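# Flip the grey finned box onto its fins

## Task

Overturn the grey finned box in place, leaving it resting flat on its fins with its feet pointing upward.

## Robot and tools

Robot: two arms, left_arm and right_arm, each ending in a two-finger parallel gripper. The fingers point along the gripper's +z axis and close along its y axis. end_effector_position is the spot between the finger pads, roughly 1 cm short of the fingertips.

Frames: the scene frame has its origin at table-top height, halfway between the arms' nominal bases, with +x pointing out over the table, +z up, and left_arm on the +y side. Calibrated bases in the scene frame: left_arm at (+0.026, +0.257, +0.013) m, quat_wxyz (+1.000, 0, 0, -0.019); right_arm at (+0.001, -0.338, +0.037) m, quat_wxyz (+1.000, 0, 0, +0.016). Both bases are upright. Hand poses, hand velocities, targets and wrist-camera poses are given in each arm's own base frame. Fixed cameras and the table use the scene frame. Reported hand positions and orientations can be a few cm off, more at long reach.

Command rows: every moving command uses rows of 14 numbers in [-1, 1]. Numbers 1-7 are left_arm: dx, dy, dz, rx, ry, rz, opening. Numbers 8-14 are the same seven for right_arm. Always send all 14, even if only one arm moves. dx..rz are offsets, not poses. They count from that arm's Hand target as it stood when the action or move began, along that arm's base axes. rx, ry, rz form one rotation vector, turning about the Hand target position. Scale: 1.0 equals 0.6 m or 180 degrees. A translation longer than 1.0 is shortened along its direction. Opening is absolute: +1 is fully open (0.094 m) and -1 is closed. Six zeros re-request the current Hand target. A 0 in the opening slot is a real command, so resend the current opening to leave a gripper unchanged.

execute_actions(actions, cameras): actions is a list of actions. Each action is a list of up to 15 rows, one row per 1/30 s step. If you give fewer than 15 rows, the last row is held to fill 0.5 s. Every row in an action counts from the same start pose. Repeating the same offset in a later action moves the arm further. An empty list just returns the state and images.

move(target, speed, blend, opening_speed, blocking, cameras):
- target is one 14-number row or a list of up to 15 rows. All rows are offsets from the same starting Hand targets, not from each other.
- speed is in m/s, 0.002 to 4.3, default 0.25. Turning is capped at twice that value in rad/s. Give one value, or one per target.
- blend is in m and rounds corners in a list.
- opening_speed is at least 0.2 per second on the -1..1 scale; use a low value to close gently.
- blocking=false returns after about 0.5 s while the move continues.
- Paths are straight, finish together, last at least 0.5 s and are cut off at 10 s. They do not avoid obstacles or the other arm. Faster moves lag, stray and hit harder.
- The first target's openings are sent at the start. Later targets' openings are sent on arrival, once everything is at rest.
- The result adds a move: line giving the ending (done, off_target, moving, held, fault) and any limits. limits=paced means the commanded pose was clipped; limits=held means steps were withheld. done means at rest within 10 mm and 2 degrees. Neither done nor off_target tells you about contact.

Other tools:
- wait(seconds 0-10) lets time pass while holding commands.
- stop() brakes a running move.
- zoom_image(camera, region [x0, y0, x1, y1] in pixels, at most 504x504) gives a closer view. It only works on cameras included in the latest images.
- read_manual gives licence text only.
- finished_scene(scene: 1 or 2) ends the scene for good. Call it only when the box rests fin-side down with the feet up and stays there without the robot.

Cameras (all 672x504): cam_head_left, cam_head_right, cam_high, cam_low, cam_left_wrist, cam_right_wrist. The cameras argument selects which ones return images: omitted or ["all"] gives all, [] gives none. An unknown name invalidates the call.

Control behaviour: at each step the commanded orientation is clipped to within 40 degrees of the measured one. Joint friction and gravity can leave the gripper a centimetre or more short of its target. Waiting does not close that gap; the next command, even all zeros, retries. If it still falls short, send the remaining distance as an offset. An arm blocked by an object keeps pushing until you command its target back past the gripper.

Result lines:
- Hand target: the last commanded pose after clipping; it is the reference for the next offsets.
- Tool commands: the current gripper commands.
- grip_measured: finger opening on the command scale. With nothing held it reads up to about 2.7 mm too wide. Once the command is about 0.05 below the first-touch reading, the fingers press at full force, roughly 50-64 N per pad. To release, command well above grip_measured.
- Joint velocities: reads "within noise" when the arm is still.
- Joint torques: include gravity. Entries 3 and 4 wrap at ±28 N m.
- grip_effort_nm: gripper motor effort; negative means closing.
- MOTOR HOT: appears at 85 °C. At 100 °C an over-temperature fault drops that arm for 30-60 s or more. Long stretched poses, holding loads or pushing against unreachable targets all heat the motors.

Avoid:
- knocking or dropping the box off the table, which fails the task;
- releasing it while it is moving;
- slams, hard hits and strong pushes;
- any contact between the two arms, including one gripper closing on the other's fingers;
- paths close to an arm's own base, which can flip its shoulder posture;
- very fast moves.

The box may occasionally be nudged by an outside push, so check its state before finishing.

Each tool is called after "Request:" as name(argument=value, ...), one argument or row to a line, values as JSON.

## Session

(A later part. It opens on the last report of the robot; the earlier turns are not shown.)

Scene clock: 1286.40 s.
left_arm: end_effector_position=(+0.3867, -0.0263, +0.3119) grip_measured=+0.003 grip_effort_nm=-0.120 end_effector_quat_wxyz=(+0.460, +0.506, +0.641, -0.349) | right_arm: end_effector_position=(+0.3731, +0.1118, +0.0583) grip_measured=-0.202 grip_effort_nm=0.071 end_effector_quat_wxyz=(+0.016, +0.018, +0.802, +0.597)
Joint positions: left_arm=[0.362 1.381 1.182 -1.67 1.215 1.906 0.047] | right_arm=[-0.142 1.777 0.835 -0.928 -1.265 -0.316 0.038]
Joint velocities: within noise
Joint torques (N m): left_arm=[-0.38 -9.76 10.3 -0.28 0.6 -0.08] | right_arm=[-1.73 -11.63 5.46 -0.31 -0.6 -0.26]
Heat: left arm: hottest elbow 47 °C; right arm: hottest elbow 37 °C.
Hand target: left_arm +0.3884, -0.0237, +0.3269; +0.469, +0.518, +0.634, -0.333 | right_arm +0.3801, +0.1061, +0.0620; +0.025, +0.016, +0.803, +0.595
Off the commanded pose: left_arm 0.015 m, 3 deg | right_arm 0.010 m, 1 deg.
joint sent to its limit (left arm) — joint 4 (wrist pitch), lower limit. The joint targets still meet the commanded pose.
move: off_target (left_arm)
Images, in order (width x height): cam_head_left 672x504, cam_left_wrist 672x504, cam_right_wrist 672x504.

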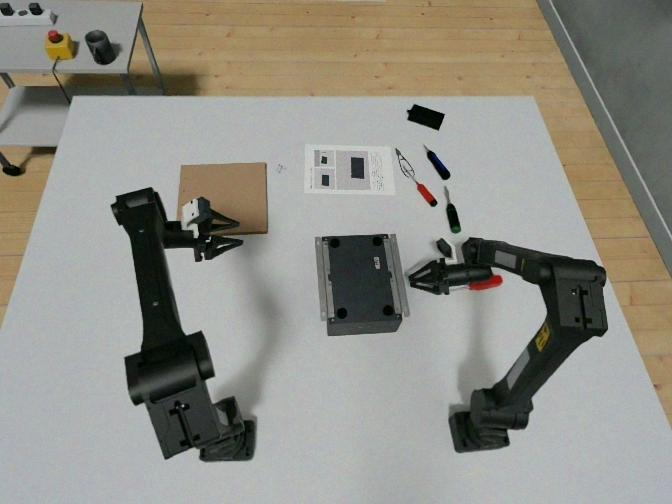

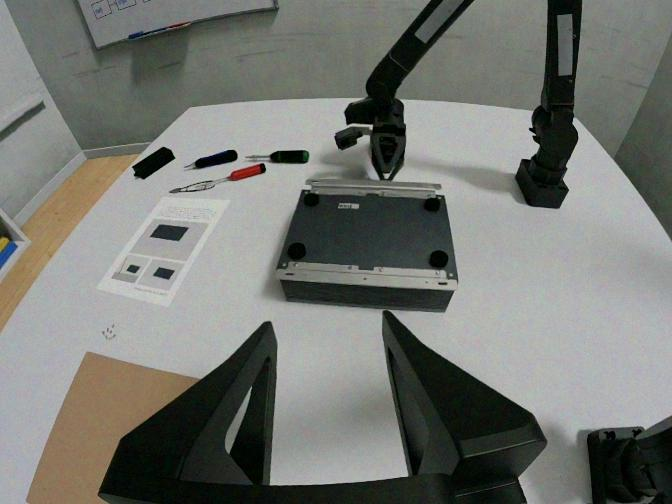

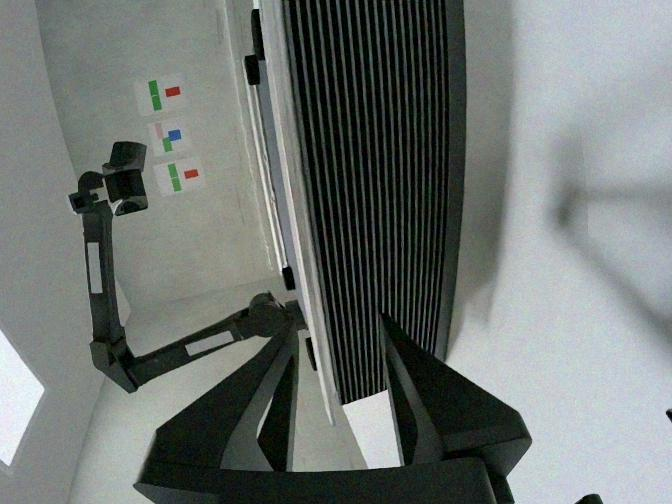

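Request:
move(
  target=[
    [0,0.0,0.0,0,0,0,0,0.0,-0.04,-0.02,0,0,0.0,-1],
    [0,0.0,0.0,0,0,0,0,0.03,-0.03,-0.08,0,0,0.0,-1],
    [0,0.0,0.0,0,0,0,0,0.04,0.215,-0.08,0,0,0.0,-1],
  ],
  speed=0.08,
  cameras=["cam_head_left","cam_left_wrist","cam_right_wrist","cam_low"],
)

Scene clock: 1298.10 s.
left_arm: end_effector_position=(+0.3867, -0.0263, +0.3119) grip_measured=+0.003 grip_effort_nm=-0.120 end_effector_quat_wxyz=(+0.460, +0.506, +0.641, -0.349) | right_arm: end_effector_position=(+0.4096, +0.2111, +0.0082) grip_measured=-0.986 grip_effort_nm=-0.764 end_effector_quat_wxyz=(+0.034, +0.043, +0.807, +0.588)
Joint positions: left_arm=[0.362 1.381 1.182 -1.67 1.215 1.906 0.047] | right_arm=[0.124 1.874 0.71 0.222 -1.183 0.662 0.001]
Joint velocities: within noise
Joint torques (N m): left_arm=[-0.26 -9.88 10.26 -0.27 0.6 -0.07] | right_arm=[3.31 -12.22 4.51 2.13 -0.99 0.02]
Heat: left arm: hottest elbow 47 °C; right arm: hottest elbow 37 °C.
Hand target: left_arm +0.3884, -0.0237, +0.3269; +0.469, +0.518, +0.634, -0.333 | right_arm +0.4041, +0.2351, +0.0140; +0.025, +0.016, +0.803, +0.595
Off the commanded pose: left_arm 0.015 m, 3 deg | right_arm 0.025 m, 3 deg.
joint sent to its limit (left arm) — joint 4 (wrist pitch), lower limit. The joint targets still meet the commanded pose.
move: off_target (left_arm, right_arm)
Images, in order (width x height): cam_head_left 672x504, cam_low 672x504, cam_left_wrist 672x504, cam_right_wrist 672x504.

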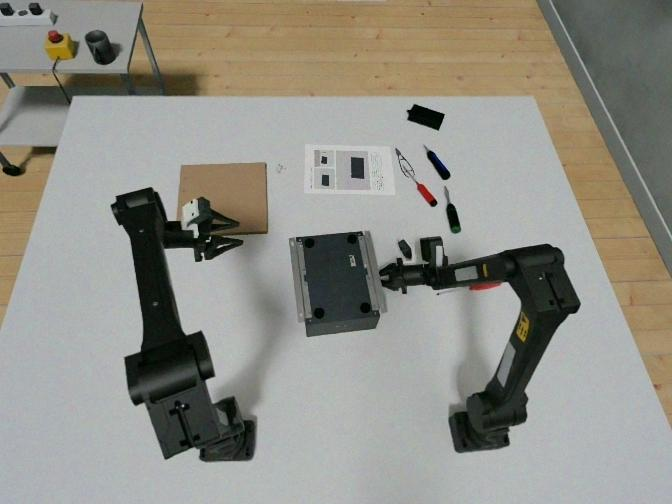

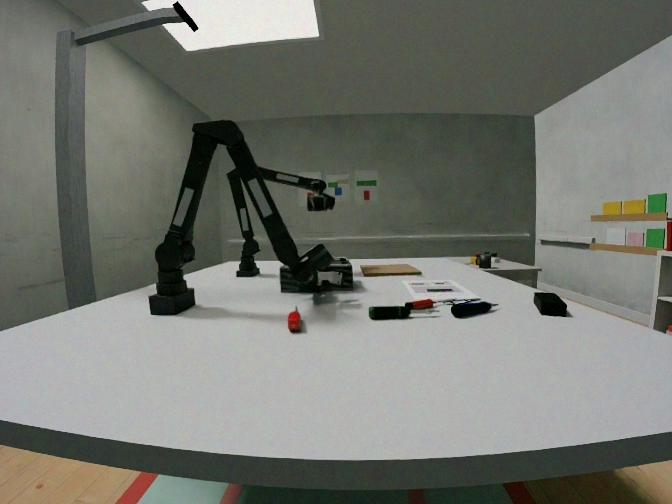

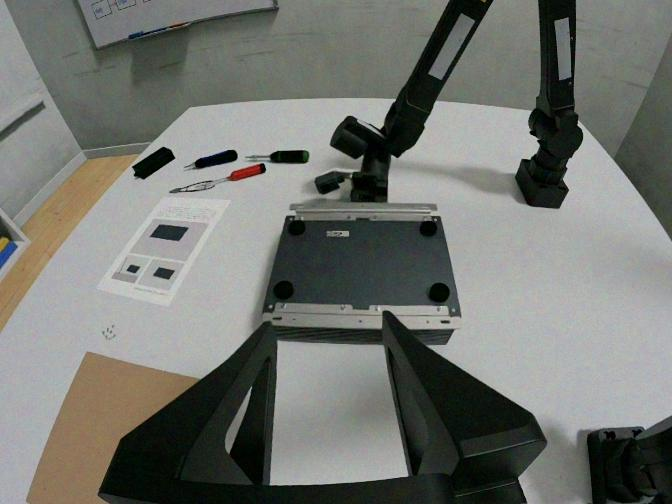

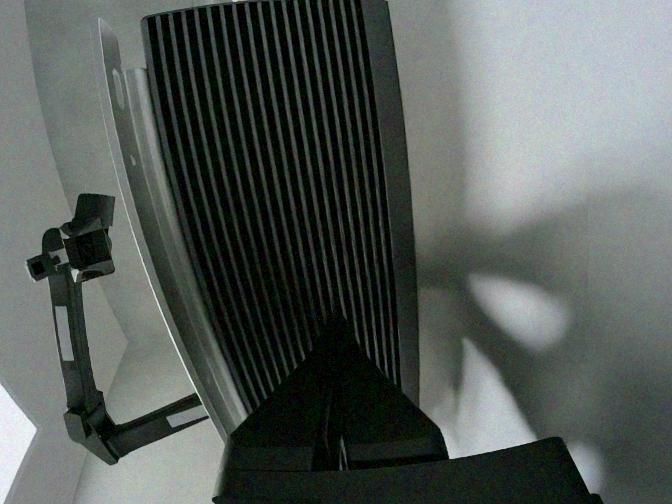

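Request:
move(
  target=[0,0.0,0.0,0,0,0,0,-0.02,-0.14,0.02,0,0,0.0,-1],
  speed=0.1,
  cameras=["cam_head_left"],
)

Request:
finished_scene(
  scene=1,
)

Scene clock: 1305.10 s.
left_arm: end_effector_position=(+0.3867, -0.0263, +0.3119) grip_measured=+0.003 grip_effort_nm=-0.115 end_effector_quat_wxyz=(+0.460, +0.506, +0.641, -0.349) | right_arm: end_effector_position=(+0.3785, +0.1561, +0.0211) grip_measured=-0.986 grip_effort_nm=-0.764 end_effector_quat_wxyz=(+0.012, +0.021, +0.803, +0.595)
Joint positions: left_arm=[0.362 1.381 1.182 -1.67 1.215 1.906 0.047] | right_arm=[-0.021 1.823 0.752 -0.418 -1.273 0.091 0.001]
Joint velocities: within noise
Joint torques (N m): left_arm=[-0.56 -9.7 10.25 -0.31 0.59 -0.07] | right_arm=[-1.85 -10.87 5.85 0.53 -0.76 -0.21]
Heat: left arm: hottest elbow 47 °C; right arm: hottest elbow 37 °C.
Hand target: left_arm +0.3884, -0.0237, +0.3269; +0.469, +0.518, +0.634, -0.333 | right_arm +0.3921, +0.1510, +0.0259; +0.025, +0.016, +0.803, +0.595
Off the commanded pose: left_arm 0.015 m, 3 deg | right_arm 0.015 m, 2 deg.
joint sent to its limit (left arm) — joint 4 (wrist pitch), lower limit. The joint targets still meet the commanded pose.
move: off_target (left_arm, right_arm)
Images, in order (width x height): cam_head_left 672x504.

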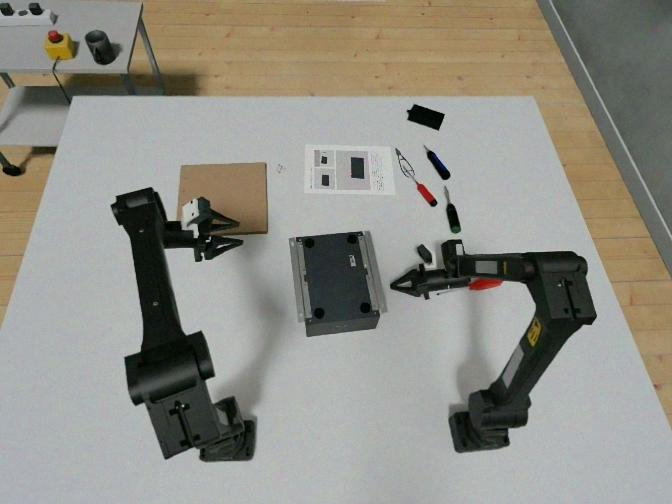

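The scene is finished: the task was done.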